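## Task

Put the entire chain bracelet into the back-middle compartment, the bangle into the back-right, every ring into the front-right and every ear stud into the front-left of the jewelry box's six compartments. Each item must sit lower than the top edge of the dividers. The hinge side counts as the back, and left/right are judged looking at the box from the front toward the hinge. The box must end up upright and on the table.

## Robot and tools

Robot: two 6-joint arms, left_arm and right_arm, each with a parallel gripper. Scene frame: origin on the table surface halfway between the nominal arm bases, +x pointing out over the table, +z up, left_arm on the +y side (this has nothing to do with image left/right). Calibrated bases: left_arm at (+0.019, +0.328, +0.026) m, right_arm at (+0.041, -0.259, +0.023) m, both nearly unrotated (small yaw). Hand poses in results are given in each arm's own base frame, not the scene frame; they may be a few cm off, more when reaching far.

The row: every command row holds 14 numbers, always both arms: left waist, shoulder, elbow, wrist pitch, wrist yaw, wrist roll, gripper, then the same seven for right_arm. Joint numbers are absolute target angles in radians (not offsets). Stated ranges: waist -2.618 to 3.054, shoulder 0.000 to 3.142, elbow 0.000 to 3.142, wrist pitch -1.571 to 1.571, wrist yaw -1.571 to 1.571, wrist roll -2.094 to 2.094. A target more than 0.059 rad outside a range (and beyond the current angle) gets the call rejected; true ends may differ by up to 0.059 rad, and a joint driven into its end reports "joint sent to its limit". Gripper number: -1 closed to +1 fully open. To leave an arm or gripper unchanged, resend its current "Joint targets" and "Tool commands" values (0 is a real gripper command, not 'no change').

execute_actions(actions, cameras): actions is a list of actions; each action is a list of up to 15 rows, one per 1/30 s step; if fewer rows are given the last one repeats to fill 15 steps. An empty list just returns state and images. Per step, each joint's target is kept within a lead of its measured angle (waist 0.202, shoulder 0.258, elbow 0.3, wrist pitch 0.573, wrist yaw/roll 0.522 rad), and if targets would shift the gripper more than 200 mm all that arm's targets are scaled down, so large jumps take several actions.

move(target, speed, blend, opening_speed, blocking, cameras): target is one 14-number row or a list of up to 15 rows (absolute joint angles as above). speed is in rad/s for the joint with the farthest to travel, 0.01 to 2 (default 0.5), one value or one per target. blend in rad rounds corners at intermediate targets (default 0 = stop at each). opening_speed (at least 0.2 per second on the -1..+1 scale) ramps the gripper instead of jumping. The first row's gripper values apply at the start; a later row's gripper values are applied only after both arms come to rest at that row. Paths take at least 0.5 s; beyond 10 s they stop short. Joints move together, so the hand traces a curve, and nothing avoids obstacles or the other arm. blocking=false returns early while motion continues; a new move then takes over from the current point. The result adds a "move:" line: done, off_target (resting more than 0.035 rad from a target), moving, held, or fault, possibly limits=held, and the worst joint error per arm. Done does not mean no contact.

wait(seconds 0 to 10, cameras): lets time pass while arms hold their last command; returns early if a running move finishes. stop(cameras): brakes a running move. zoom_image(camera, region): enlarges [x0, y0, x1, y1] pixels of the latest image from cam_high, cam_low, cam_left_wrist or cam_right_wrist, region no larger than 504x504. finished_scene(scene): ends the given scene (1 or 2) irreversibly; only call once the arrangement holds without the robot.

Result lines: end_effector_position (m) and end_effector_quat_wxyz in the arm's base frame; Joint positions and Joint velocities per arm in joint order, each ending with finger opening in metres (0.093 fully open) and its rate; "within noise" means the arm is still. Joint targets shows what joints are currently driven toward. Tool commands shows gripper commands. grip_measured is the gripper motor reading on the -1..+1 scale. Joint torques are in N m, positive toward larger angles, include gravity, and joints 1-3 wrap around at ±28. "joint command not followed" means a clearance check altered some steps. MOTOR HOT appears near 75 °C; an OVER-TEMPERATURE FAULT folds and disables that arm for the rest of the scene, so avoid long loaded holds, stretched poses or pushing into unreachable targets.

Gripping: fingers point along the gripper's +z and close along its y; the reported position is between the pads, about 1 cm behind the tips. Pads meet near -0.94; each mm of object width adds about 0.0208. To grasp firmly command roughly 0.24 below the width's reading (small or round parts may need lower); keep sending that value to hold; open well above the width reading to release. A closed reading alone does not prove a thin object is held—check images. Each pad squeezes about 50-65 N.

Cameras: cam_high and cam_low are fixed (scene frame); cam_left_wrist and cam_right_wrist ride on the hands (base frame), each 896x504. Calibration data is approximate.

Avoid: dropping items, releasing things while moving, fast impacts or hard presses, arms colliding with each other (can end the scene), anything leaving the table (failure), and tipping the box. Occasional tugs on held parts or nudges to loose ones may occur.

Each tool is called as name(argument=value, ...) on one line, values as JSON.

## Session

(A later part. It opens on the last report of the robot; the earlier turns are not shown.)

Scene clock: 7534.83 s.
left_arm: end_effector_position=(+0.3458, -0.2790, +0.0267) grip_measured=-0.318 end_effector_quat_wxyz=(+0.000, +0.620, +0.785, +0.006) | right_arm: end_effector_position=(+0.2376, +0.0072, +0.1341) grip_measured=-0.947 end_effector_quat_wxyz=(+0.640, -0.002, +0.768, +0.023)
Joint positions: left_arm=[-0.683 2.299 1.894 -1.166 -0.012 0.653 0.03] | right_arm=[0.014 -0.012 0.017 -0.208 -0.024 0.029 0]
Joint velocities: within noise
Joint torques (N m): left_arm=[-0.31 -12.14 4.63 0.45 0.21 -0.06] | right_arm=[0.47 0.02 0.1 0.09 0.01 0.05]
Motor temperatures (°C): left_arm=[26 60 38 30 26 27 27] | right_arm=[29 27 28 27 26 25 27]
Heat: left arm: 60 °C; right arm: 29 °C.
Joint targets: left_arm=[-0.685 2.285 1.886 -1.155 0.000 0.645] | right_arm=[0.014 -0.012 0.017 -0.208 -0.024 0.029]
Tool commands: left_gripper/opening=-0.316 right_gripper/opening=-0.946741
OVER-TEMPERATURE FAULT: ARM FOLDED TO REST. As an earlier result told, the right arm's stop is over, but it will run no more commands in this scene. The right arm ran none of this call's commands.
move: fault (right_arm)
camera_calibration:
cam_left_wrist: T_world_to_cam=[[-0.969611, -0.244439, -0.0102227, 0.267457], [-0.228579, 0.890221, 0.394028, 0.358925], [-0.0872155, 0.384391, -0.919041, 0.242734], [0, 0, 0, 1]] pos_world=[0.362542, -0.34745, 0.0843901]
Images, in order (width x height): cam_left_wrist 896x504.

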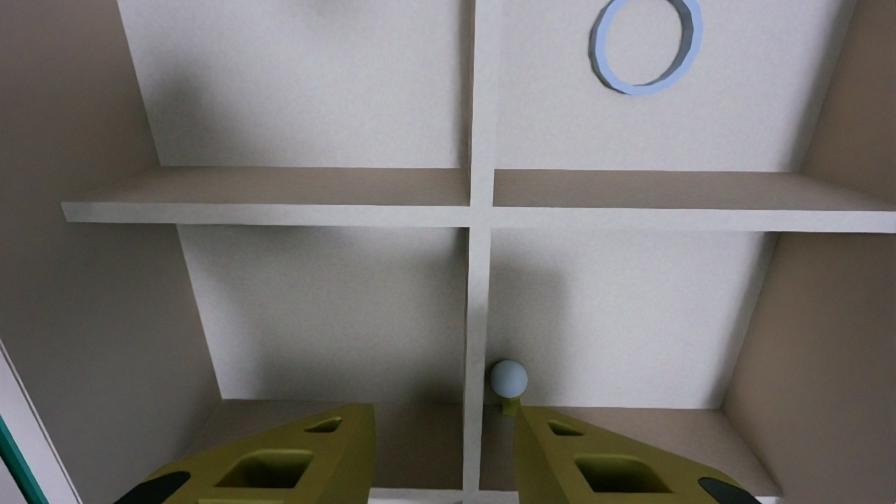

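move(target=[[-0.69,2.35,2.10,-1.36,-0.05,0.64,-0.316,0.014,-0.012,0.017,-0.208,-0.024,0.029,-0.946763],[-0.708,2.452,2.180,-1.424,-0.11,0.628,-0.316,0.014,-0.012,0.017,-0.208,-0.024,0.029,-0.946763],[-0.708,2.459,2.148,-1.395,-0.11,0.628,-0.316,0.014,-0.012,0.017,-0.208,-0.024,0.029,-0.946763]], speed=0.2, cameras=["cam_left_wrist"])

Scene clock: 7573.40 s.
left_arm: end_effector_position=(+0.3480, -0.2733, +0.0263) grip_measured=-0.318 end_effector_quat_wxyz=(-0.066, +0.621, +0.780, +0.049) | right_arm: end_effector_position=(+0.2376, +0.0072, +0.1341) grip_measured=-0.947 end_effector_quat_wxyz=(+0.640, -0.002, +0.768, +0.023)
Joint positions: left_arm=[-0.701 2.45 2.145 -1.403 -0.094 0.637 0.03] | right_arm=[0.014 -0.012 0.017 -0.208 -0.024 0.029 0]
Joint velocities: within noise
Joint torques (N m): left_arm=[-0.73 -10.7 5.38 0.13 -0.15 -0.06] | right_arm=[0.47 0.02 0.09 0.09 0.01 0.05]
Motor temperatures (°C): left_arm=[26 60 38 30 26 27 27] | right_arm=[29 27 28 27 26 25 27]
Heat: left arm: 60 °C; right arm: 29 °C.
Joint targets: left_arm=[-0.708 2.459 2.148 -1.395 -0.110 0.628] | right_arm=[0.014 -0.012 0.017 -0.208 -0.024 0.029]
Tool commands: left_gripper/opening=-0.316 right_gripper/opening=-0.946741
OVER-TEMPERATURE FAULT: ARM FOLDED TO REST. As an earlier result told, the right arm's stop is over, but it will run no more commands in this scene. The right arm ran none of this call's commands.
move: fault (right_arm)
camera_calibration:
cam_left_wrist: T_world_to_cam=[[-0.97151, -0.23698, 0.00310747, 0.273298], [-0.198883, 0.822322, 0.533134, 0.321956], [-0.128897, 0.517327, -0.846025, 0.289258], [0, 0, 0, 1]] pos_world=[0.366828, -0.349627, 0.0722244]
Images, in order (width x height): cam_left_wrist 896x504.

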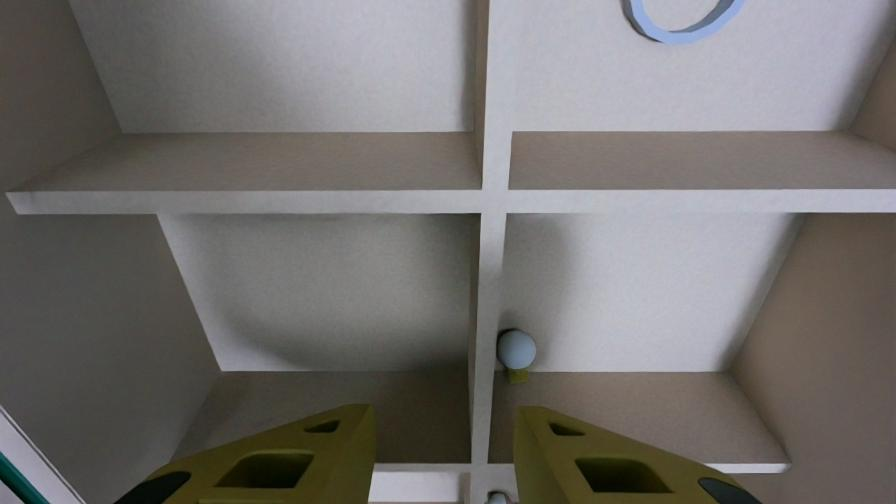

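move(target=[[-0.683,2.459,2.148,-1.384,-0.11,0.628,-0.316,0.014,-0.012,0.017,-0.208,-0.024,0.029,-0.946763]], speed=0.1, cameras=["cam_left_wrist"])

Scene clock: 7591.00 s.
left_arm: end_effector_position=(+0.3532, -0.2700, +0.0260) grip_measured=-0.318 end_effector_quat_wxyz=(-0.062, +0.615, +0.784, +0.049) | right_arm: end_effector_position=(+0.2376, +0.0072, +0.1341) grip_measured=-0.947 end_effector_quat_wxyz=(+0.640, -0.002, +0.768, +0.023)
Joint positions: left_arm=[-0.689 2.45 2.145 -1.394 -0.095 0.635 0.03] | right_arm=[0.014 -0.012 0.017 -0.208 -0.024 0.029 0]
Joint velocities: within noise
Joint torques (N m): left_arm=[0.27 -10.73 5.38 0.18 -0.14 -0.05] | right_arm=[0.49 0.03 0.09 0.09 0.01 0.05]
Motor temperatures (°C): left_arm=[26 61 38 29 26 27 27] | right_arm=[29 27 28 27 26 25 27]
Heat: left arm: 61 °C; right arm: 29 °C.
Joint targets: left_arm=[-0.683 2.459 2.148 -1.384 -0.110 0.628] | right_arm=[0.014 -0.012 0.017 -0.208 -0.024 0.029]
Tool commands: left_gripper/opening=-0.316 right_gripper/opening=-0.946741
OVER-TEMPERATURE FAULT: ARM FOLDED TO REST. As an earlier result told, the right arm's stop is over, but it will run no more commands in this scene. The right arm ran none of this call's commands.
move: fault (right_arm)
camera_calibration:
cam_left_wrist: T_world_to_cam=[[-0.968216, -0.250091, -0.003467, 0.274592], [-0.21418, 0.82187, 0.527879, 0.325862], [-0.129168, 0.511843, -0.849313, 0.286726], [0, 0, 0, 1]] pos_world=[0.372693, -0.345902, 0.0724567]
Images, in order (width x height): cam_left_wrist 896x504.

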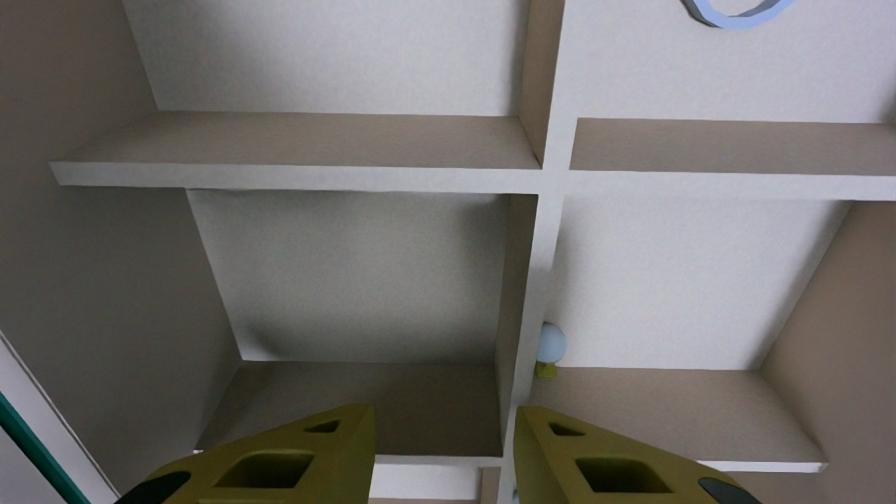

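move(target=[[-0.704,2.459,2.148,-1.408,-0.11,0.628,-0.316,0.014,-0.012,0.017,-0.208,-0.024,0.029,-0.946763]], speed=0.1, cameras=["cam_left_wrist"])

Scene clock: 7601.70 s.
left_arm: end_effector_position=(+0.3500, -0.2724, +0.0262) grip_measured=-0.318 end_effector_quat_wxyz=(-0.064, +0.619, +0.781, +0.050) | right_arm: end_effector_position=(+0.2376, +0.0072, +0.1341) grip_measured=-0.947 end_effector_quat_wxyz=(+0.640, -0.002, +0.768, +0.023)
Joint positions: left_arm=[-0.698 2.45 2.145 -1.398 -0.095 0.635 0.03] | right_arm=[0.014 -0.012 0.017 -0.208 -0.024 0.029 0]
Joint velocities: within noise
Joint torques (N m): left_arm=[-0.65 -10.73 5.37 -0.03 -0.15 -0.05] | right_arm=[0.49 0.05 0.1 0.09 0.01 0.05]
Motor temperatures (°C): left_arm=[26 61 38 29 26 27 27] | right_arm=[29 27 28 27 26 25 27]
Heat: left arm: 61 °C; right arm: 29 °C.
Joint targets: left_arm=[-0.704 2.459 2.148 -1.408 -0.110 0.628] | right_arm=[0.014 -0.012 0.017 -0.208 -0.024 0.029]
Tool commands: left_gripper/opening=-0.316 right_gripper/opening=-0.946741
OVER-TEMPERATURE FAULT: ARM FOLDED TO REST. As an earlier result told, the right arm's stop is over, but it will run no more commands in this scene. The right arm ran none of this call's commands.
move: fault (right_arm)
camera_calibration:
cam_left_wrist: T_world_to_cam=[[-0.970381, -0.24158, -0.000772679, 0.273881], [-0.205103, 0.822161, 0.531021, 0.323875], [-0.127649, 0.515451, -0.847358, 0.288051], [0, 0, 0, 1]] pos_world=[0.368966, -0.34859, 0.0723096]
Images, in order (width x height): cam_left_wrist 896x504.

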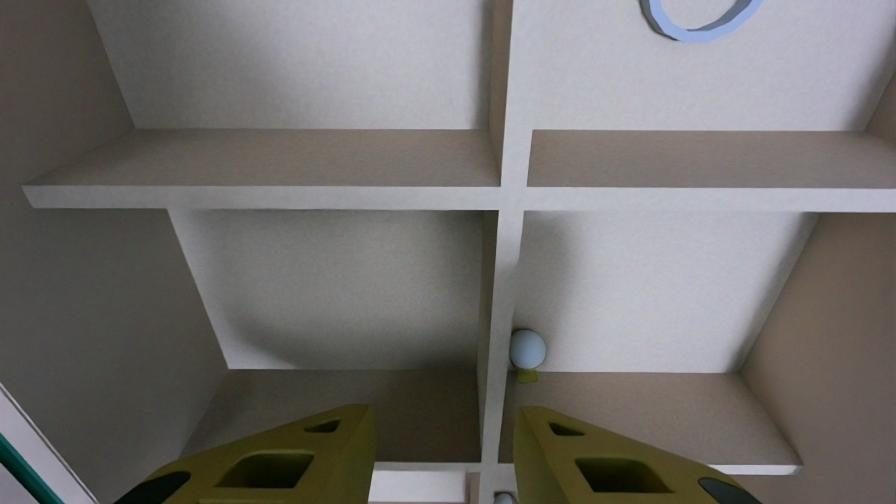

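move(target=[[-0.704,2.464,2.105,-1.348,-0.11,0.628,-0.316,0.014,-0.012,0.017,-0.208,-0.024,0.029,-0.946763]], speed=0.1, cameras=["cam_left_wrist"])

Scene clock: 7613.57 s.
left_arm: end_effector_position=(+0.3505, -0.2729, +0.0154) grip_measured=-0.318 end_effector_quat_wxyz=(-0.063, +0.619, +0.782, +0.049) | right_arm: end_effector_position=(+0.2376, +0.0072, +0.1341) grip_measured=-0.947 end_effector_quat_wxyz=(+0.640, -0.002, +0.768, +0.023)
Joint positions: left_arm=[-0.698 2.455 2.113 -1.358 -0.095 0.635 0.03] | right_arm=[0.014 -0.012 0.017 -0.208 -0.024 0.029 0]
Joint velocities: within noise
Joint torques (N m): left_arm=[-0.69 -10.74 4.45 0.16 -0.14 -0.05] | right_arm=[0.49 0.01 0.09 0.09 0.01 0.05]
Motor temperatures (°C): left_arm=[26 61 38 29 26 27 27] | right_arm=[29 27 28 27 26 25 27]
Heat: left arm: 61 °C; right arm: 29 °C.
Joint targets: left_arm=[-0.704 2.464 2.105 -1.348 -0.110 0.628] | right_arm=[0.014 -0.012 0.017 -0.208 -0.024 0.029]
Tool commands: left_gripper/opening=-0.316 right_gripper/opening=-0.946741
OVER-TEMPERATURE FAULT: ARM FOLDED TO REST. As an earlier result told, the right arm's stop is over, but it will run no more commands in this scene. The right arm ran none of this call's commands.
move: fault (right_arm)
camera_calibration:
cam_left_wrist: T_world_to_cam=[[-0.970378, -0.241583, -0.00211985, 0.274308], [-0.206034, 0.822941, 0.529451, 0.330673], [-0.126162, 0.514205, -0.848338, 0.278335], [0, 0, 0, 1]] pos_world=[0.369427, -0.348977, 0.0616283]
Images, in order (width x height): cam_left_wrist 896x504.

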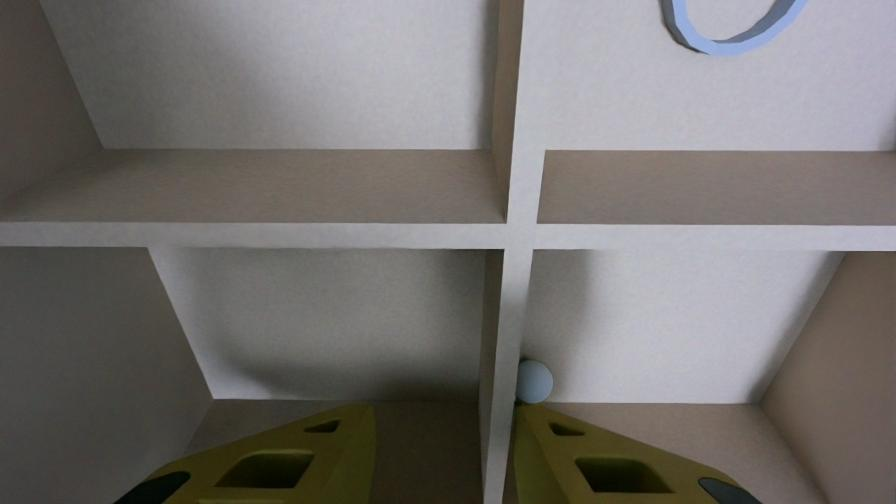

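move(target=[[-0.704,2.468,2.086,-1.325,-0.11,0.628,-0.316,0.014,-0.012,0.017,-0.208,-0.024,0.029,-0.946763]], speed=0.06, cameras=["cam_left_wrist"])

move(target=[[-0.704,2.471,2.067,-1.302,-0.11,0.628,-0.316,0.014,-0.012,0.017,-0.208,-0.024,0.029,-0.946763]], speed=0.06, cameras=["cam_left_wrist"])

Scene clock: 7621.63 s.
left_arm: end_effector_position=(+0.3509, -0.2732, +0.0105) grip_measured=-0.318 end_effector_quat_wxyz=(-0.061, +0.619, +0.782, +0.049) | right_arm: end_effector_position=(+0.2376, +0.0072, +0.1341) grip_measured=-0.947 end_effector_quat_wxyz=(+0.640, -0.002, +0.768, +0.023)
Joint positions: left_arm=[-0.698 2.455 2.094 -1.335 -0.095 0.635 0.03] | right_arm=[0.014 -0.012 0.017 -0.208 -0.024 0.029 0]
Joint velocities: within noise
Joint torques (N m): left_arm=[-0.69 -10.44 4.41 0.17 -0.14 -0.05] | right_arm=[0.49 0.03 0.09 0.09 0.01 0.05]
Motor temperatures (°C): left_arm=[26 61 38 29 26 27 27] | right_arm=[29 27 28 27 26 25 27]
Heat: left arm: 61 °C; right arm: 29 °C.
Joint targets: left_arm=[-0.704 2.468 2.086 -1.325 -0.110 0.628] | right_arm=[0.014 -0.012 0.017 -0.208 -0.024 0.029]
Tool commands: left_gripper/opening=-0.316 right_gripper/opening=-0.946741
OVER-TEMPERATURE FAULT: ARM FOLDED TO REST. As an earlier result told, the right arm's stop is over, but it will run no more commands in this scene. The right arm ran none of this call's commands.
move: fault (right_arm)
camera_calibration:
cam_left_wrist: T_world_to_cam=[[-0.970367, -0.241592, -0.00458962, 0.2746], [-0.207732, 0.824364, 0.526566, 0.334566], [-0.12343, 0.511916, -0.850122, 0.272891], [0, 0, 0, 1]] pos_world=[0.369646, -0.34916, 0.0570793]
Images, in order (width x height): cam_left_wrist 896x504.

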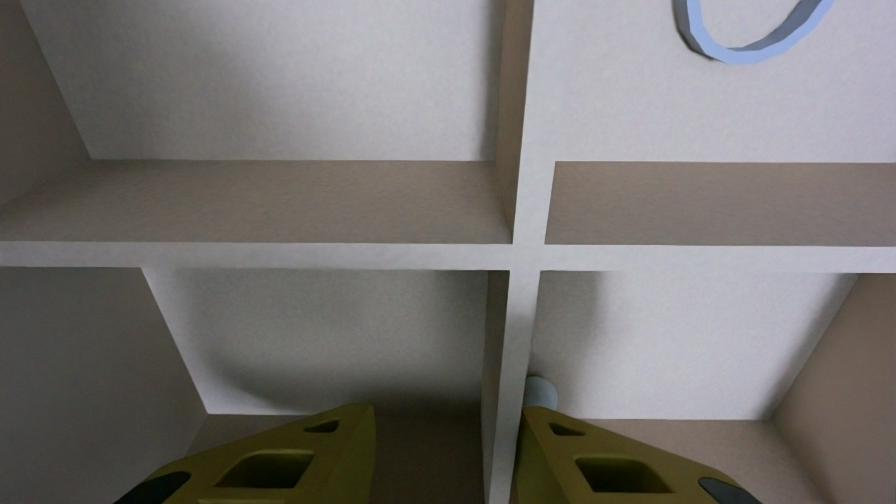

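Scene clock: 7622.53 s.
left_arm: end_effector_position=(+0.3506, -0.2729, +0.0029) grip_measured=-0.318 end_effector_quat_wxyz=(-0.062, +0.619, +0.782, +0.049) | right_arm: end_effector_position=(+0.2376, +0.0072, +0.1341) grip_measured=-0.947 end_effector_quat_wxyz=(+0.640, -0.002, +0.768, +0.023)
Joint positions: left_arm=[-0.698 2.462 2.075 -1.312 -0.095 0.635 0.03] | right_arm=[0.014 -0.012 0.017 -0.208 -0.024 0.029 0]
Joint velocities: within noise
Joint torques (N m): left_arm=[-0.7 -10.77 4.41 0.15 -0.14 -0.05] | right_arm=[0.49 0.02 0.09 0.09 0.01 0.05]
Motor temperatures (°C): left_arm=[26 61 38 29 26 27 27] | right_arm=[29 27 28 27 26 25 27]
Heat: left arm: 61 °C; right arm: 29 °C.
Joint targets: left_arm=[-0.704 2.471 2.067 -1.302 -0.110 0.628] | right_arm=[0.014 -0.012 0.017 -0.208 -0.024 0.029]
Tool commands: left_gripper/opening=-0.316 right_gripper/opening=-0.946741
OVER-TEMPERATURE FAULT: ARM FOLDED TO REST. As an earlier result told, the right arm's stop is over, but it will run no more commands in this scene. The right arm ran none of this call's commands.
move: fault (right_arm)
camera_calibration:
cam_left_wrist: T_world_to_cam=[[-0.970375, -0.241585, -0.00301795, 0.274318], [-0.206652, 0.823459, 0.528403, 0.337667], [-0.125169, 0.513373, -0.848988, 0.267225], [0, 0, 0, 1]] pos_world=[0.369419, -0.34897, 0.0492749]
Images, in order (width x height): cam_left_wrist 896x504.

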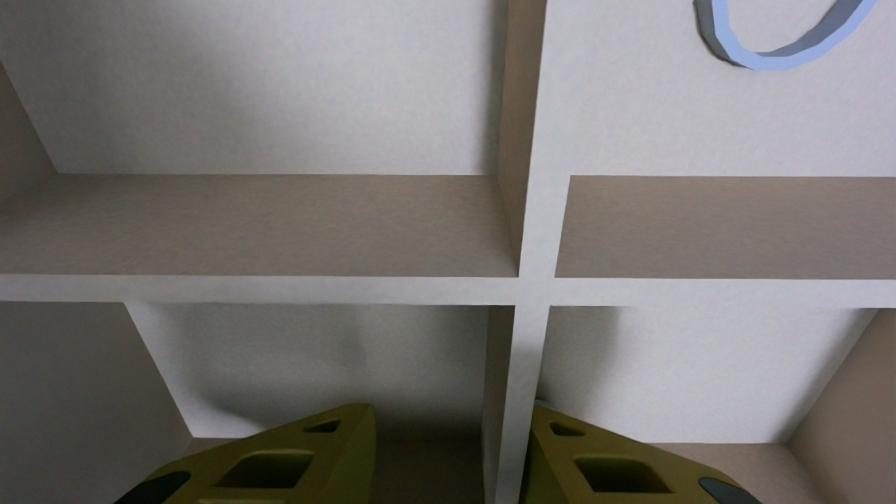

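move(target=[[-0.713,2.471,2.067,-1.302,-0.11,0.628,-0.316,0.014,-0.012,0.017,-0.208,-0.024,0.029,-0.946763],[-0.713,2.475,2.054,-1.286,-0.11,0.628,-0.316,0.014,-0.012,0.017,-0.208,-0.024,0.029,-0.946763]], speed=0.06, cameras=["cam_left_wrist"])

Scene clock: 7641.77 s.
left_arm: end_effector_position=(+0.3486, -0.2748, -0.0023) grip_measured=-0.318 end_effector_quat_wxyz=(-0.063, +0.621, +0.780, +0.050) | right_arm: end_effector_position=(+0.2376, +0.0072, +0.1341) grip_measured=-0.947 end_effector_quat_wxyz=(+0.640, -0.002, +0.768, +0.023)
Joint positions: left_arm=[-0.704 2.466 2.062 -1.296 -0.095 0.635 0.03] | right_arm=[0.014 -0.012 0.017 -0.208 -0.024 0.029 0]
Joint velocities: within noise
Joint torques (N m): left_arm=[-0.92 -10.71 4.41 0.18 -0.14 -0.05] | right_arm=[0.47 0.03 0.09 0.09 0.01 0.06]
Motor temperatures (°C): left_arm=[26 60 37 29 26 27 27] | right_arm=[29 27 28 27 26 25 27]
Heat: left arm: 60 °C; right arm: 29 °C.
Joint targets: left_arm=[-0.713 2.475 2.054 -1.286 -0.110 0.628] | right_arm=[0.014 -0.012 0.017 -0.208 -0.024 0.029]
Tool commands: left_gripper/opening=-0.316 right_gripper/opening=-0.946741
OVER-TEMPERATURE FAULT: ARM FOLDED TO REST. As an earlier result told, the right arm's stop is over, but it will run no more commands in this scene. The right arm ran none of this call's commands.
move: fault (right_arm)
camera_calibration:
cam_left_wrist: T_world_to_cam=[[-0.971834, -0.235655, -0.00211985, 0.274096], [-0.201007, 0.824183, 0.529451, 0.339808], [-0.123021, 0.514965, -0.848338, 0.263245], [0, 0, 0, 1]] pos_world=[0.367064, -0.351033, 0.0439897]
Images, in order (width x height): cam_left_wrist 896x504.

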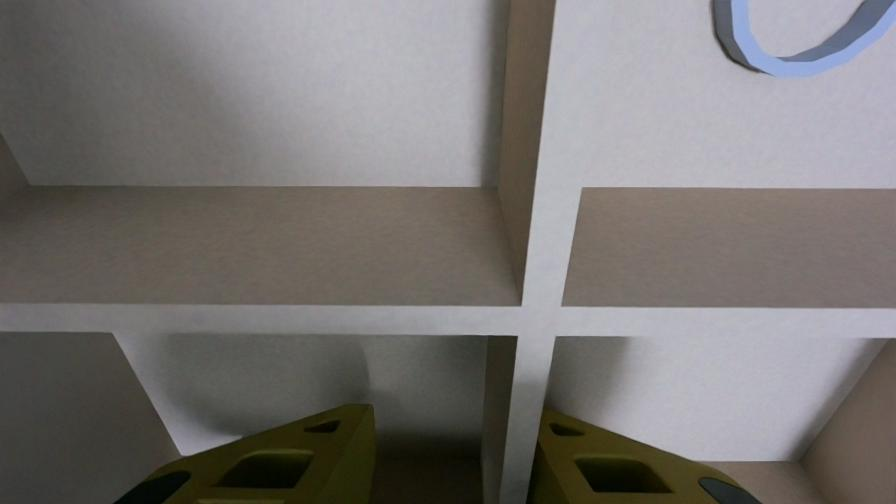

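move(target=[[-0.726,2.475,2.054,-1.292,-0.11,0.628,-0.316,0.014,-0.012,0.017,-0.208,-0.024,0.029,-0.946763]], speed=0.06, cameras=["cam_left_wrist"])

Scene clock: 7652.23 s.
left_arm: end_effector_position=(+0.3448, -0.2803, -0.0023) grip_measured=-0.318 end_effector_quat_wxyz=(-0.062, +0.627, +0.775, +0.050) | right_arm: end_effector_position=(+0.2376, +0.0072, +0.1341) grip_measured=-0.947 end_effector_quat_wxyz=(+0.640, -0.002, +0.768, +0.023)
Joint positions: left_arm=[-0.718 2.466 2.062 -1.294 -0.095 0.635 0.03] | right_arm=[0.014 -0.012 0.017 -0.208 -0.024 0.029 0]
Joint velocities: within noise
Joint torques (N m): left_arm=[-0.81 -10.8 4.41 0.1 -0.14 -0.05] | right_arm=[0.49 0.02 0.1 0.09 0.01 0.05]
Motor temperatures (°C): left_arm=[26 61 37 29 26 27 27] | right_arm=[29 27 28 27 26 25 27]
Heat: left arm: 61 °C; right arm: 29 °C.
Joint targets: left_arm=[-0.726 2.475 2.054 -1.292 -0.110 0.628] | right_arm=[0.014 -0.012 0.017 -0.208 -0.024 0.029]
Tool commands: left_gripper/opening=-0.316 right_gripper/opening=-0.946741
OVER-TEMPERATURE FAULT: ARM FOLDED TO REST. As an earlier result told, the right arm's stop is over, but it will run no more commands in this scene. The right arm ran none of this call's commands.
move: fault (right_arm)
camera_calibration:
cam_left_wrist: T_world_to_cam=[[-0.975229, -0.221175, -0.00324248, 0.27436], [-0.189483, 0.827746, 0.528141, 0.340598], [-0.114127, 0.515673, -0.84915, 0.262669], [0, 0, 0, 1]] pos_world=[0.362079, -0.356698, 0.0440514]
Images, in order (width x height): cam_left_wrist 896x504.

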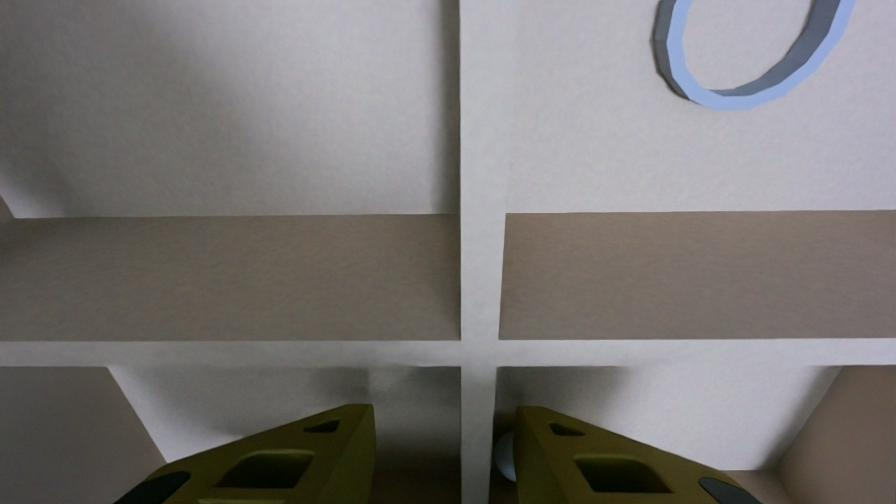

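move(target=[[-0.726,2.42,2.25,-1.44,-0.11,0.628,-0.316,0.014,-0.012,0.017,-0.208,-0.024,0.029,-0.946763],[-0.78,2.05,2.0,-1.50,0,0.54,-0.316,0.014,-0.012,0.017,-0.208,-0.024,0.029,-0.946763]], speed=0.3, cameras=["cam_left_wrist"])

Scene clock: 7707.30 s.
left_arm: end_effector_position=(+0.2873, -0.2767, +0.1420) grip_measured=-0.318 end_effector_quat_wxyz=(+0.001, +0.614, +0.789, +0.007) | right_arm: end_effector_position=(+0.2376, +0.0072, +0.1341) grip_measured=-0.947 end_effector_quat_wxyz=(+0.640, -0.002, +0.768, +0.023)
Joint positions: left_arm=[-0.773 2.085 2.008 -1.493 -0.015 0.549 0.03] | right_arm=[0.014 -0.012 0.017 -0.208 -0.024 0.029 0]
Joint velocities: within noise
Joint torques (N m): left_arm=[-0.76 -12.53 4.52 0.27 0.24 -0.06] | right_arm=[0.49 0.02 0.09 0.09 0.01 0.05]
Motor temperatures (°C): left_arm=[26 64 36 29 26 27 27] | right_arm=[29 27 28 27 26 25 27]
Heat: left arm: 64 °C; right arm: 29 °C.
Joint targets: left_arm=[-0.780 2.050 2.000 -1.500 0.000 0.540] | right_arm=[0.014 -0.012 0.017 -0.208 -0.024 0.029]
Tool commands: left_gripper/opening=-0.316 right_gripper/opening=-0.946741
OVER-TEMPERATURE FAULT: ARM FOLDED TO REST. As an earlier result told, the right arm's stop is over, but it will run no more commands in this scene. The right arm ran none of this call's commands.
move: fault (right_arm)
camera_calibration:
cam_left_wrist: T_world_to_cam=[[-0.965916, -0.258455, -0.0143872, 0.208093], [-0.243112, 0.886679, 0.393315, 0.301413], [-0.0888976, 0.383407, -0.919291, 0.342983], [0, 0, 0, 1]] pos_world=[0.304768, -0.344976, 0.199745]
Images, in order (width x height): cam_left_wrist 896x504.

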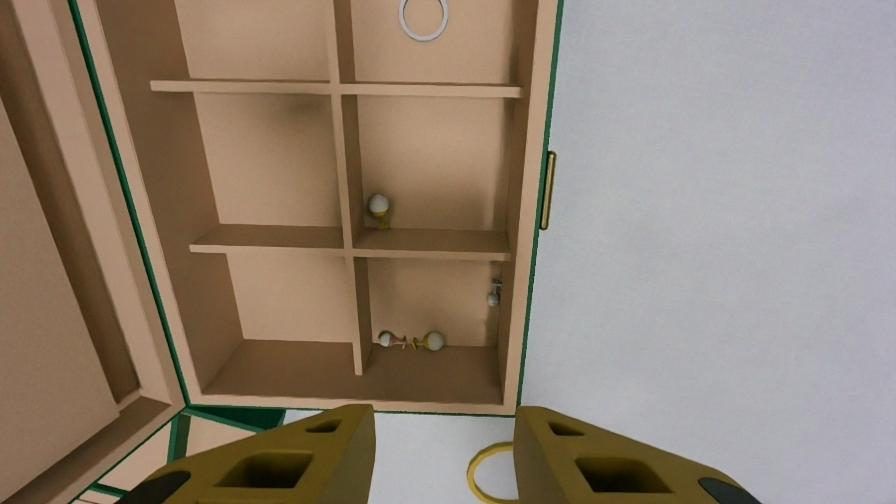

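move(target=[[-0.775,1.87,1.40,-1.075,0,0.555,-0.5,0.014,-0.012,0.017,-0.208,-0.024,0.029,-0.946763]], speed=0.4, cameras=["cam_left_wrist"])

Scene clock: 7750.07 s.
left_arm: end_effector_position=(+0.2502, -0.2407, +0.0557) grip_measured=-0.498 end_effector_quat_wxyz=(-0.007, +0.613, +0.790, +0.008) | right_arm: end_effector_position=(+0.2376, +0.0072, +0.1341) grip_measured=-0.947 end_effector_quat_wxyz=(+0.640, -0.002, +0.768, +0.023)
Joint positions: left_arm=[-0.773 1.906 1.407 -1.086 -0.014 0.548 0.021] | right_arm=[0.014 -0.012 0.017 -0.208 -0.024 0.029 0]
Joint velocities: within noise
Joint torques (N m): left_arm=[-0.34 -11.3 4.57 0.4 0.23 0.11] | right_arm=[0.47 0.01 0.09 0.09 0.01 0.05]
Motor temperatures (°C): left_arm=[26 67 35 29 26 27 27] | right_arm=[29 27 28 27 26 25 27]
Heat: left arm: 67 °C; right arm: 29 °C.
Joint targets: left_arm=[-0.775 1.870 1.400 -1.075 0.000 0.555] | right_arm=[0.014 -0.012 0.017 -0.208 -0.024 0.029]
Tool commands: left_gripper/opening=-0.5 right_gripper/opening=-0.946741
OVER-TEMPERATURE FAULT: ARM FOLDED TO REST. As an earlier result told, the right arm's stop is over, but it will run no more commands in this scene. The right arm ran none of this call's commands.
move: fault (right_arm), off_target (left_arm); left_arm: the shoulder is farthest, 0.036 rad from its target
camera_calibration:
cam_left_wrist: T_world_to_cam=[[-0.965736, -0.259461, -0.00576207, 0.179541], [-0.239452, 0.882261, 0.405313, 0.291719], [-0.100079, 0.392805, -0.91416, 0.251332], [0, 0, 0, 1]] pos_world=[0.268395, -0.309513, 0.112554]
Images, in order (width x height): cam_left_wrist 896x504.

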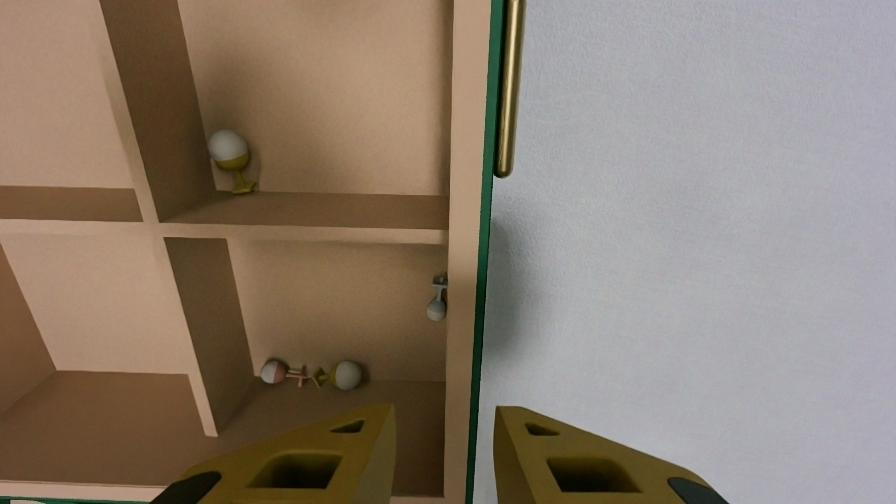

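move(target=[[-0.778,1.922,1.26,-0.91,0,0.555,-0.5,0.014,-0.012,0.017,-0.208,-0.024,0.029,-0.946763],[-0.778,1.922,1.26,-0.91,0,0.555,-1,0.014,-0.012,0.017,-0.208,-0.024,0.029,-0.946763]], speed=0.2, opening_speed=0.5, cameras=["cam_left_wrist"])

Scene clock: 7781.60 s.
left_arm: end_effector_position=(+0.2448, -0.2373, +0.0191) grip_measured=-0.898 end_effector_quat_wxyz=(+0.001, +0.615, +0.789, +0.003) | right_arm: end_effector_position=(+0.2376, +0.0072, +0.1341) grip_measured=-0.947 end_effector_quat_wxyz=(+0.640, -0.002, +0.768, +0.023)
Joint positions: left_arm=[-0.773 1.916 1.267 -0.921 -0.006 0.551 0.002] | right_arm=[0.014 -0.012 0.017 -0.208 -0.024 0.029 0]
Joint velocities: within noise
Joint torques (N m): left_arm=[-0.59 -7.34 4.42 0.45 0.14 0.07] | right_arm=[0.49 0.02 0.09 0.09 0.01 0.05]
Motor temperatures (°C): left_arm=[26 62 35 29 26 27 27] | right_arm=[29 27 28 27 26 25 27]
Heat: left arm: 62 °C; right arm: 29 °C.
Joint targets: left_arm=[-0.778 1.922 1.260 -0.910 0.000 0.555] | right_arm=[0.014 -0.012 0.017 -0.208 -0.024 0.029]
Tool commands: left_gripper/opening=-1.0 right_gripper/opening=-0.946741
OVER-TEMPERATURE FAULT: ARM FOLDED TO REST. As an earlier result told, the right arm's stop is over, but it will run no more commands in this scene. The right arm ran none of this call's commands.
move: fault (right_arm)
camera_calibration:
cam_left_wrist: T_world_to_cam=[[-0.966672, -0.255933, -0.00664278, 0.176057], [-0.238223, 0.889669, 0.389538, 0.304044], [-0.0937856, 0.378137, -0.920987, 0.211015], [0, 0, 0, 1]] pos_world=[0.26241, -0.305232, 0.0770747]
Images, in order (width x height): cam_left_wrist 896x504.

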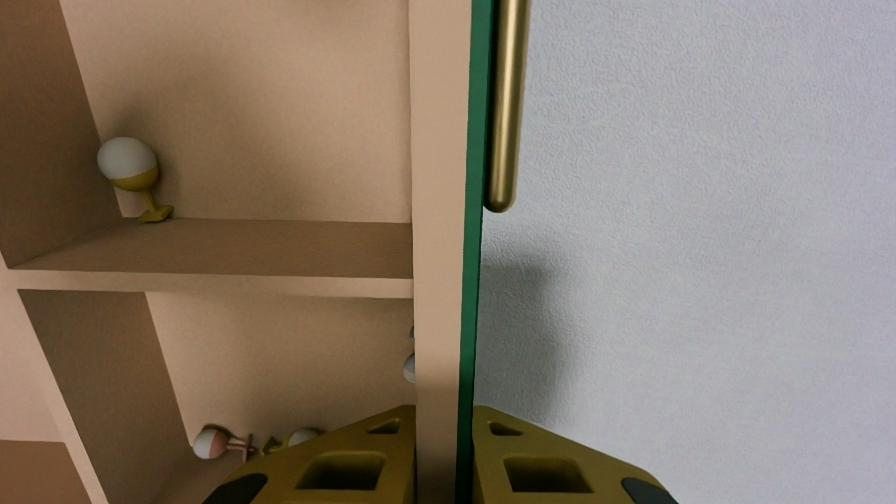

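execute_actions(actions=[[[-0.58,1.922,1.26,-0.91,0,0.555,-1,0.014,-0.012,0.017,-0.208,-0.024,0.029,-0.946763],[-0.58,1.922,1.26,-0.91,0,0.555,-1,0.014,-0.012,0.017,-0.208,-0.024,0.029,-0.946763],[-0.70,1.922,1.26,-0.91,0,0.555,-1,0.014,-0.012,0.017,-0.208,-0.024,0.029,-0.946763],[-0.69,1.922,1.26,-0.91,0,0.555,-1,0.014,-0.012,0.017,-0.208,-0.024,0.029,-0.946763],[-0.68,1.922,1.26,-0.91,0,0.555,-1,0.014,-0.012,0.017,-0.208,-0.024,0.029,-0.946763],[-0.672,1.922,1.26,-0.91,0,0.555,-1,0.014,-0.012,0.017,-0.208,-0.024,0.029,-0.946763],[-0.665,1.922,1.26,-0.91,0,0.555,-1,0.014,-0.012,0.017,-0.208,-0.024,0.029,-0.946763],[-0.659,1.922,1.26,-0.91,0,0.555,-1,0.014,-0.012,0.017,-0.208,-0.024,0.029,-0.946763],[-0.654,1.922,1.26,-0.91,0,0.555,-1,0.014,-0.012,0.017,-0.208,-0.024,0.029,-0.946763],[-0.65,1.922,1.26,-0.91,0,0.555,-1,0.014,-0.012,0.017,-0.208,-0.024,0.029,-0.946763]]], cameras=["cam_left_wrist"])

Scene clock: 7798.33 s.
left_arm: end_effector_position=(+0.2677, -0.2119, +0.0191) grip_measured=-0.911 end_effector_quat_wxyz=(+0.001, +0.578, +0.816, -0.005) | right_arm: end_effector_position=(+0.2376, +0.0072, +0.1341) grip_measured=-0.947 end_effector_quat_wxyz=(+0.640, -0.002, +0.768, +0.023)
Joint positions: left_arm=[-0.665 1.916 1.267 -0.919 0.009 0.567 0.001] | right_arm=[0.014 -0.012 0.017 -0.208 -0.024 0.029 0]
Joint velocities: within noise
Joint torques (N m): left_arm=[1.05 -7.35 4.42 0.43 -0.02 -0.11] | right_arm=[0.47 0.03 0.09 0.09 0.01 0.06]
Motor temperatures (°C): left_arm=[26 60 35 29 26 27 28] | right_arm=[29 27 28 27 26 25 27]
Heat: left arm: 60 °C; right arm: 29 °C.
Joint targets: left_arm=[-0.650 1.922 1.260 -0.910 0.000 0.555] | right_arm=[0.014 -0.012 0.017 -0.208 -0.024 0.029]
Tool commands: left_gripper/opening=-1.0 right_gripper/opening=-0.946741
OVER-TEMPERATURE FAULT: ARM FOLDED TO REST. As an earlier result told, the right arm's stop is over, but it will run no more commands in this scene. The right arm ran none of this call's commands.
camera_calibration:
cam_left_wrist: T_world_to_cam=[[-0.938973, -0.343943, 0.00569534, 0.178378], [-0.316038, 0.869093, 0.380524, 0.303537], [-0.135828, 0.355502, -0.924754, 0.210089], [0, 0, 0, 1]] pos_world=[0.291958, -0.277137, 0.0777618]
Images, in order (width x height): cam_left_wrist 896x504.

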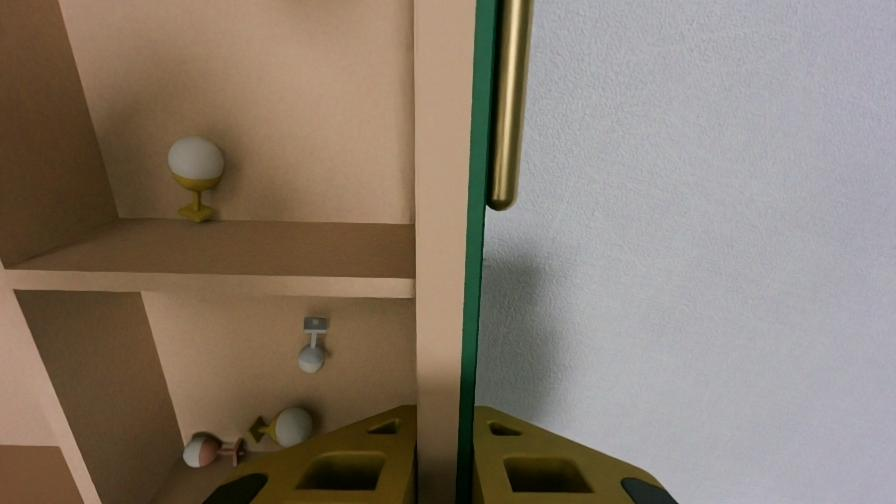

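move(target=[-0.785,1.922,1.26,-0.91,0,0.555,-1,0.014,-0.012,0.017,-0.208,-0.024,0.029,-0.946763], speed=0.12, cameras=["cam_left_wrist"])

execute_actions(actions=[[[-0.587,1.922,1.26,-0.91,0,0.555,-1,0.014,-0.012,0.017,-0.208,-0.024,0.029,-0.946763],[-0.587,1.922,1.26,-0.91,0,0.555,-1,0.014,-0.012,0.017,-0.208,-0.024,0.029,-0.946763],[-0.70,1.922,1.26,-0.91,0,0.555,-1,0.014,-0.012,0.017,-0.208,-0.024,0.029,-0.946763],[-0.69,1.922,1.26,-0.91,0,0.555,-1,0.014,-0.012,0.017,-0.208,-0.024,0.029,-0.946763],[-0.68,1.922,1.26,-0.91,0,0.555,-1,0.014,-0.012,0.017,-0.208,-0.024,0.029,-0.946763],[-0.672,1.922,1.26,-0.91,0,0.555,-1,0.014,-0.012,0.017,-0.208,-0.024,0.029,-0.946763],[-0.665,1.922,1.26,-0.91,0,0.555,-1,0.014,-0.012,0.017,-0.208,-0.024,0.029,-0.946763],[-0.659,1.922,1.26,-0.91,0,0.555,-1,0.014,-0.012,0.017,-0.208,-0.024,0.029,-0.946763],[-0.654,1.922,1.26,-0.91,0,0.555,-1,0.014,-0.012,0.017,-0.208,-0.024,0.029,-0.946763],[-0.65,1.922,1.26,-0.91,0,0.555,-1,0.014,-0.012,0.017,-0.208,-0.024,0.029,-0.946763]]], cameras=["cam_left_wrist"])

Scene clock: 7818.20 s.
left_arm: end_effector_position=(+0.2479, -0.2351, +0.0191) grip_measured=-0.911 end_effector_quat_wxyz=(+0.002, +0.598, +0.802, +0.003) | right_arm: end_effector_position=(+0.2376, +0.0072, +0.1341) grip_measured=-0.947 end_effector_quat_wxyz=(+0.640, -0.002, +0.768, +0.023)
Joint positions: left_arm=[-0.762 1.916 1.267 -0.918 -0.006 0.519 0.001] | right_arm=[0.014 -0.012 0.017 -0.208 -0.024 0.029 0]
Joint velocities: within noise
Joint torques (N m): left_arm=[-2.06 -7.35 4.42 0.43 0.14 0.44] | right_arm=[0.49 0.02 0.09 0.09 0.01 0.05]
Motor temperatures (°C): left_arm=[26 59 35 29 26 27 28] | right_arm=[29 27 28 27 26 25 27]
Heat: left arm: 59 °C; right arm: 29 °C.
Joint targets: left_arm=[-0.785 1.922 1.260 -0.910 0.000 0.555] | right_arm=[0.014 -0.012 0.017 -0.208 -0.024 0.029]
Tool commands: left_gripper/opening=-1.0 right_gripper/opening=-0.94674
OVER-TEMPERATURE FAULT: ARM FOLDED TO REST. As an earlier result told, the right arm's stop is over, but it will run no more commands in this scene. The right arm ran none of this call's commands.
move: fault (right_arm), off_target (left_arm); left_arm: the wrist roll is farthest, 0.036 rad from its target
camera_calibration:
cam_left_wrist: T_world_to_cam=[[-0.954616, -0.297734, -0.0078812, 0.166816], [-0.277484, 0.879454, 0.386734, 0.310239], [-0.108213, 0.37137, -0.922158, 0.212495], [0, 0, 0, 1]] pos_world=[0.268326, -0.302089, 0.0772882]
Images, in order (width x height): cam_left_wrist 896x504.

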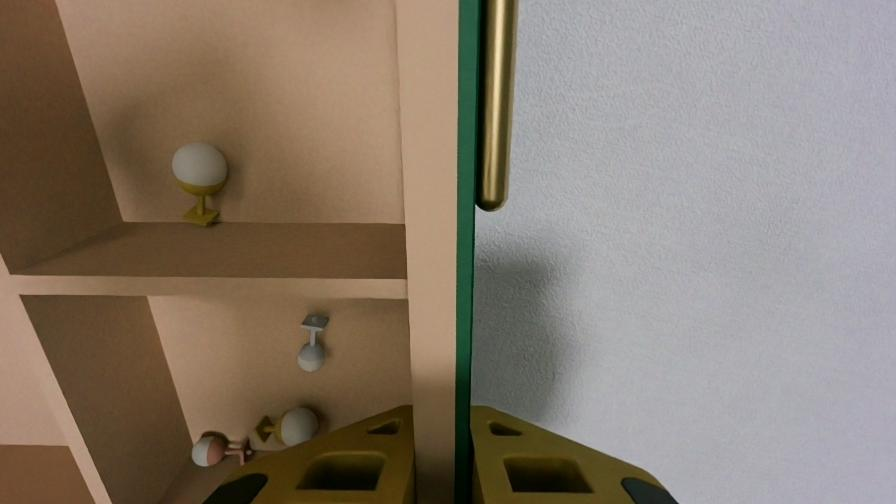

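Scene clock: 7818.90 s.
left_arm: end_effector_position=(+0.2676, -0.2129, +0.0191) grip_measured=-0.911 end_effector_quat_wxyz=(+0.002, +0.575, +0.818, -0.005) | right_arm: end_effector_position=(+0.2376, +0.0072, +0.1341) grip_measured=-0.947 end_effector_quat_wxyz=(+0.640, -0.002, +0.768, +0.023)
Joint positions: left_arm=[-0.667 1.916 1.267 -0.917 0.009 0.558 0.001] | right_arm=[0.014 -0.012 0.017 -0.208 -0.024 0.029 0]
Joint velocities: within noise
Joint torques (N m): left_arm=[1.24 -7.36 4.42 0.42 -0.02 0] | right_arm=[0.47 0.02 0.1 0.09 0.01 0.05]
Motor temperatures (°C): left_arm=[26 59 35 29 26 27 28] | right_arm=[29 27 28 27 26 25 27]
Heat: left arm: 59 °C; right arm: 29 °C.
Joint targets: left_arm=[-0.650 1.922 1.260 -0.910 0.000 0.555] | right_arm=[0.014 -0.012 0.017 -0.208 -0.024 0.029]
Tool commands: left_gripper/opening=-1.0 right_gripper/opening=-0.94674
OVER-TEMPERATURE FAULT: ARM FOLDED TO REST. As an earlier result told, the right arm's stop is over, but it will run no more commands in this scene. The right arm ran none of this call's commands.
camera_calibration:
cam_left_wrist: T_world_to_cam=[[-0.936732, -0.350017, 0.00456703, 0.176132], [-0.32232, 0.86755, 0.378771, 0.305737], [-0.136538, 0.353334, -0.925479, 0.210166], [0, 0, 0, 1]] pos_world=[0.292229, -0.277852, 0.0778961]
Images, in order (width x height): cam_left_wrist 896x504.

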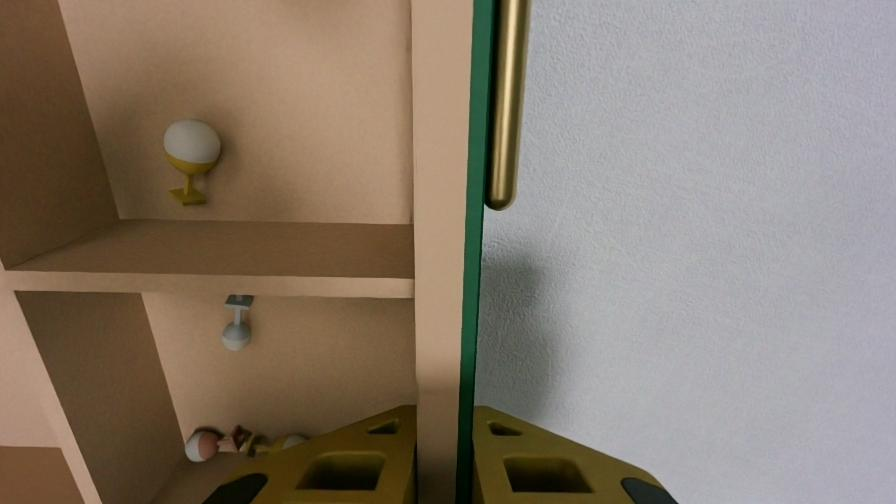

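move(target=[-0.81,1.922,1.26,-0.91,0,0.54,-1,0.014,-0.012,0.017,-0.208,-0.024,0.029,-0.946763], speed=0.12, cameras=[])

execute_actions(actions=[[[-0.583,1.922,1.26,-0.91,0,0.54,-1,0.014,-0.012,0.017,-0.208,-0.024,0.029,-0.946763],[-0.583,1.922,1.26,-0.91,0,0.54,-1,0.014,-0.012,0.017,-0.208,-0.024,0.029,-0.946763],[-0.583,1.922,1.26,-0.91,0,0.54,-1,0.014,-0.012,0.017,-0.208,-0.024,0.029,-0.946763],[-0.69,1.922,1.26,-0.91,0,0.54,-1,0.014,-0.012,0.017,-0.208,-0.024,0.029,-0.946763],[-0.675,1.922,1.26,-0.91,0,0.54,-1,0.014,-0.012,0.017,-0.208,-0.024,0.029,-0.946763],[-0.66,1.922,1.26,-0.91,0,0.54,-1,0.014,-0.012,0.017,-0.208,-0.024,0.029,-0.946763],[-0.65,1.922,1.26,-0.91,0,0.54,-1,0.014,-0.012,0.017,-0.208,-0.024,0.029,-0.946763],[-0.64,1.922,1.26,-0.91,0,0.54,-1,0.014,-0.012,0.017,-0.208,-0.024,0.029,-0.946763],[-0.632,1.922,1.26,-0.91,0,0.54,-1,0.014,-0.012,0.017,-0.208,-0.024,0.029,-0.946763],[-0.626,1.922,1.26,-0.91,0,0.54,-1,0.014,-0.012,0.017,-0.208,-0.024,0.029,-0.946763]]], cameras=["cam_left_wrist"])

Scene clock: 7843.47 s.
left_arm: end_effector_position=(+0.2424, -0.2412, +0.0191) grip_measured=-0.911 end_effector_quat_wxyz=(+0.003, +0.602, +0.798, +0.003) | right_arm: end_effector_position=(+0.2376, +0.0072, +0.1341) grip_measured=-0.947 end_effector_quat_wxyz=(+0.640, -0.002, +0.768, +0.023)
Joint positions: left_arm=[-0.786 1.916 1.267 -0.917 -0.007 0.506 0.001] | right_arm=[0.014 -0.012 0.017 -0.208 -0.024 0.029 0]
Joint velocities: within noise
Joint torques (N m): left_arm=[-2.09 -7.35 4.42 0.42 0.15 0.43] | right_arm=[0.49 0.01 0.1 0.09 0.01 0.05]
Motor temperatures (°C): left_arm=[26 57 35 29 26 27 28] | right_arm=[29 27 28 27 26 25 27]
Heat: left arm: 57 °C; right arm: 29 °C.
Joint targets: left_arm=[-0.810 1.922 1.260 -0.910 0.000 0.540] | right_arm=[0.014 -0.012 0.017 -0.208 -0.024 0.029]
Tool commands: left_gripper/opening=-1.0 right_gripper/opening=-0.94674
OVER-TEMPERATURE FAULT: ARM FOLDED TO REST. As an earlier result told, the right arm's stop is over, but it will run no more commands in this scene. The right arm ran none of this call's commands.
move: fault (right_arm)
No camera images: "cameras" was empty.

Scene clock: 7844.17 s.
left_arm: end_effector_position=(+0.2742, -0.2065, +0.0189) grip_measured=-0.911 end_effector_quat_wxyz=(+0.005, +0.558, +0.830, -0.005) | right_arm: end_effector_position=(+0.2376, +0.0072, +0.1341) grip_measured=-0.947 end_effector_quat_wxyz=(+0.640, -0.002, +0.768, +0.023)
Joint positions: left_arm=[-0.641 1.917 1.267 -0.911 0.01 0.542 0.001] | right_arm=[0.014 -0.012 0.017 -0.208 -0.024 0.029 0]
Joint velocities: within noise
Joint torques (N m): left_arm=[1.03 -7.41 4.42 0.37 -0.02 0.01] | right_arm=[0.47 0.01 0.1 0.09 0.01 0.05]
Motor temperatures (°C): left_arm=[26 57 35 29 26 27 28] | right_arm=[29 27 28 27 26 25 27]
Heat: left arm: 57 °C; right arm: 29 °C.
Joint targets: left_arm=[-0.626 1.922 1.260 -0.910 0.000 0.540] | right_arm=[0.014 -0.012 0.017 -0.208 -0.024 0.029]
Tool commands: left_gripper/opening=-1.0 right_gripper/opening=-0.94674
OVER-TEMPERATURE FAULT: ARM FOLDED TO REST. As an earlier result told, the right arm's stop is over, but it will run no more commands in this scene. The right arm ran none of this call's commands.
camera_calibration:
cam_left_wrist: T_world_to_cam=[[-0.920942, -0.389692, 0.00233663, 0.172091], [-0.360543, 0.854299, 0.374409, 0.310227], [-0.147901, 0.343967, -0.927261, 0.209935], [0, 0, 0, 1]] pos_world=[0.301386, -0.270174, 0.078111]
Images, in order (width x height): cam_left_wrist 896x504.

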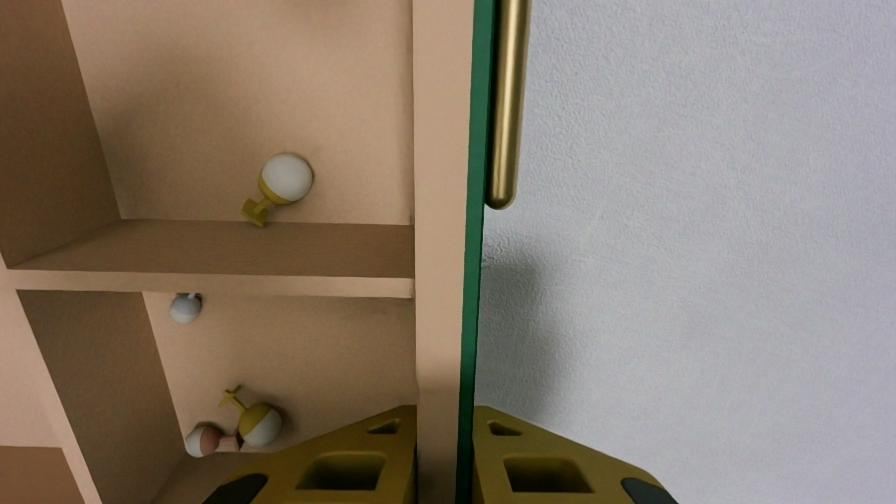

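move(target=[[-0.636,1.922,1.26,-0.91,0,0.54,-0.5,0.014,-0.012,0.017,-0.208,-0.024,0.029,-0.946763],[-0.636,1.83,1.45,-1.15,0,0.54,-0.5,0.014,-0.012,0.017,-0.208,-0.024,0.029,-0.946763],[-0.57,2.0,1.95,-1.5,0,-0.90,-0.566,0.014,-0.012,0.017,-0.208,-0.024,0.029,-0.946763]], speed=[0.1,0.3,0.6], cameras=["cam_left_wrist"])

Scene clock: 7954.40 s.
left_arm: end_effector_position=(+0.3158, -0.2078, +0.1544) grip_measured=-0.564 end_effector_quat_wxyz=(-0.001, -0.156, +0.988, -0.006) | right_arm: end_effector_position=(+0.2376, +0.0072, +0.1341) grip_measured=-0.947 end_effector_quat_wxyz=(+0.640, -0.002, +0.768, +0.023)
Joint positions: left_arm=[-0.578 1.992 1.92 -1.493 0.01 -0.892 0.018] | right_arm=[0.014 -0.012 0.017 -0.208 -0.024 0.029 0]
Joint velocities: within noise
Joint torques (N m): left_arm=[0.44 -7.88 7.88 0.28 -0.11 -0.05] | right_arm=[0.5 0.01 0.08 0.09 0.01 0.05]
Motor temperatures (°C): left_arm=[26 54 35 29 26 27 29] | right_arm=[29 27 28 27 26 25 27]
Heat: left arm: 54 °C; right arm: 29 °C.
Joint targets: left_arm=[-0.570 2.000 1.950 -1.500 0.000 -0.900] | right_arm=[0.014 -0.012 0.017 -0.208 -0.024 0.029]
Tool commands: left_gripper/opening=-0.566 right_gripper/opening=-0.946741
OVER-TEMPERATURE FAULT: ARM FOLDED TO REST. As an earlier result told, the right arm's stop is over, but it will run no more commands in this scene. The right arm ran none of this call's commands.
move: fault (right_arm)
camera_calibration:
cam_left_wrist: T_world_to_cam=[[0.320674, -0.947139, 0.00979752, -0.299522], [-0.873254, -0.29162, 0.390365, 0.196916], [-0.366873, -0.133735, -0.920608, 0.310936], [0, 0, 0, 1]] pos_world=[0.38208, -0.184681, 0.212316]
Images, in order (width x height): cam_left_wrist 896x504.

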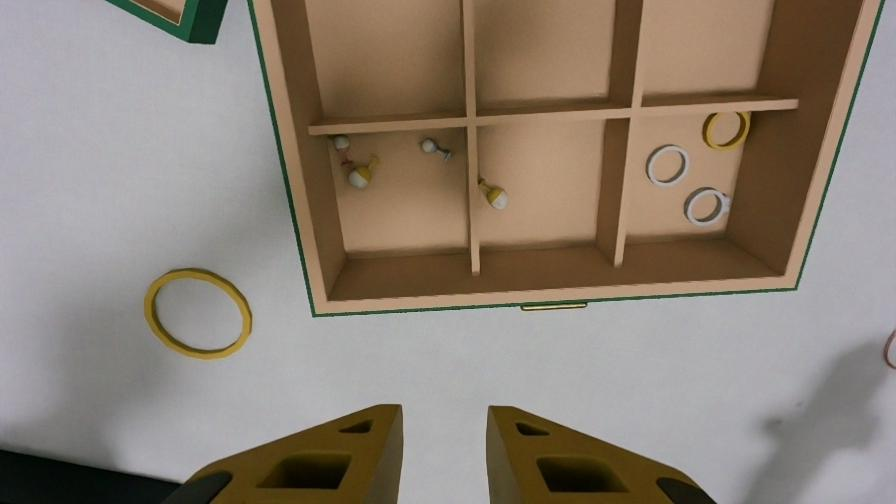

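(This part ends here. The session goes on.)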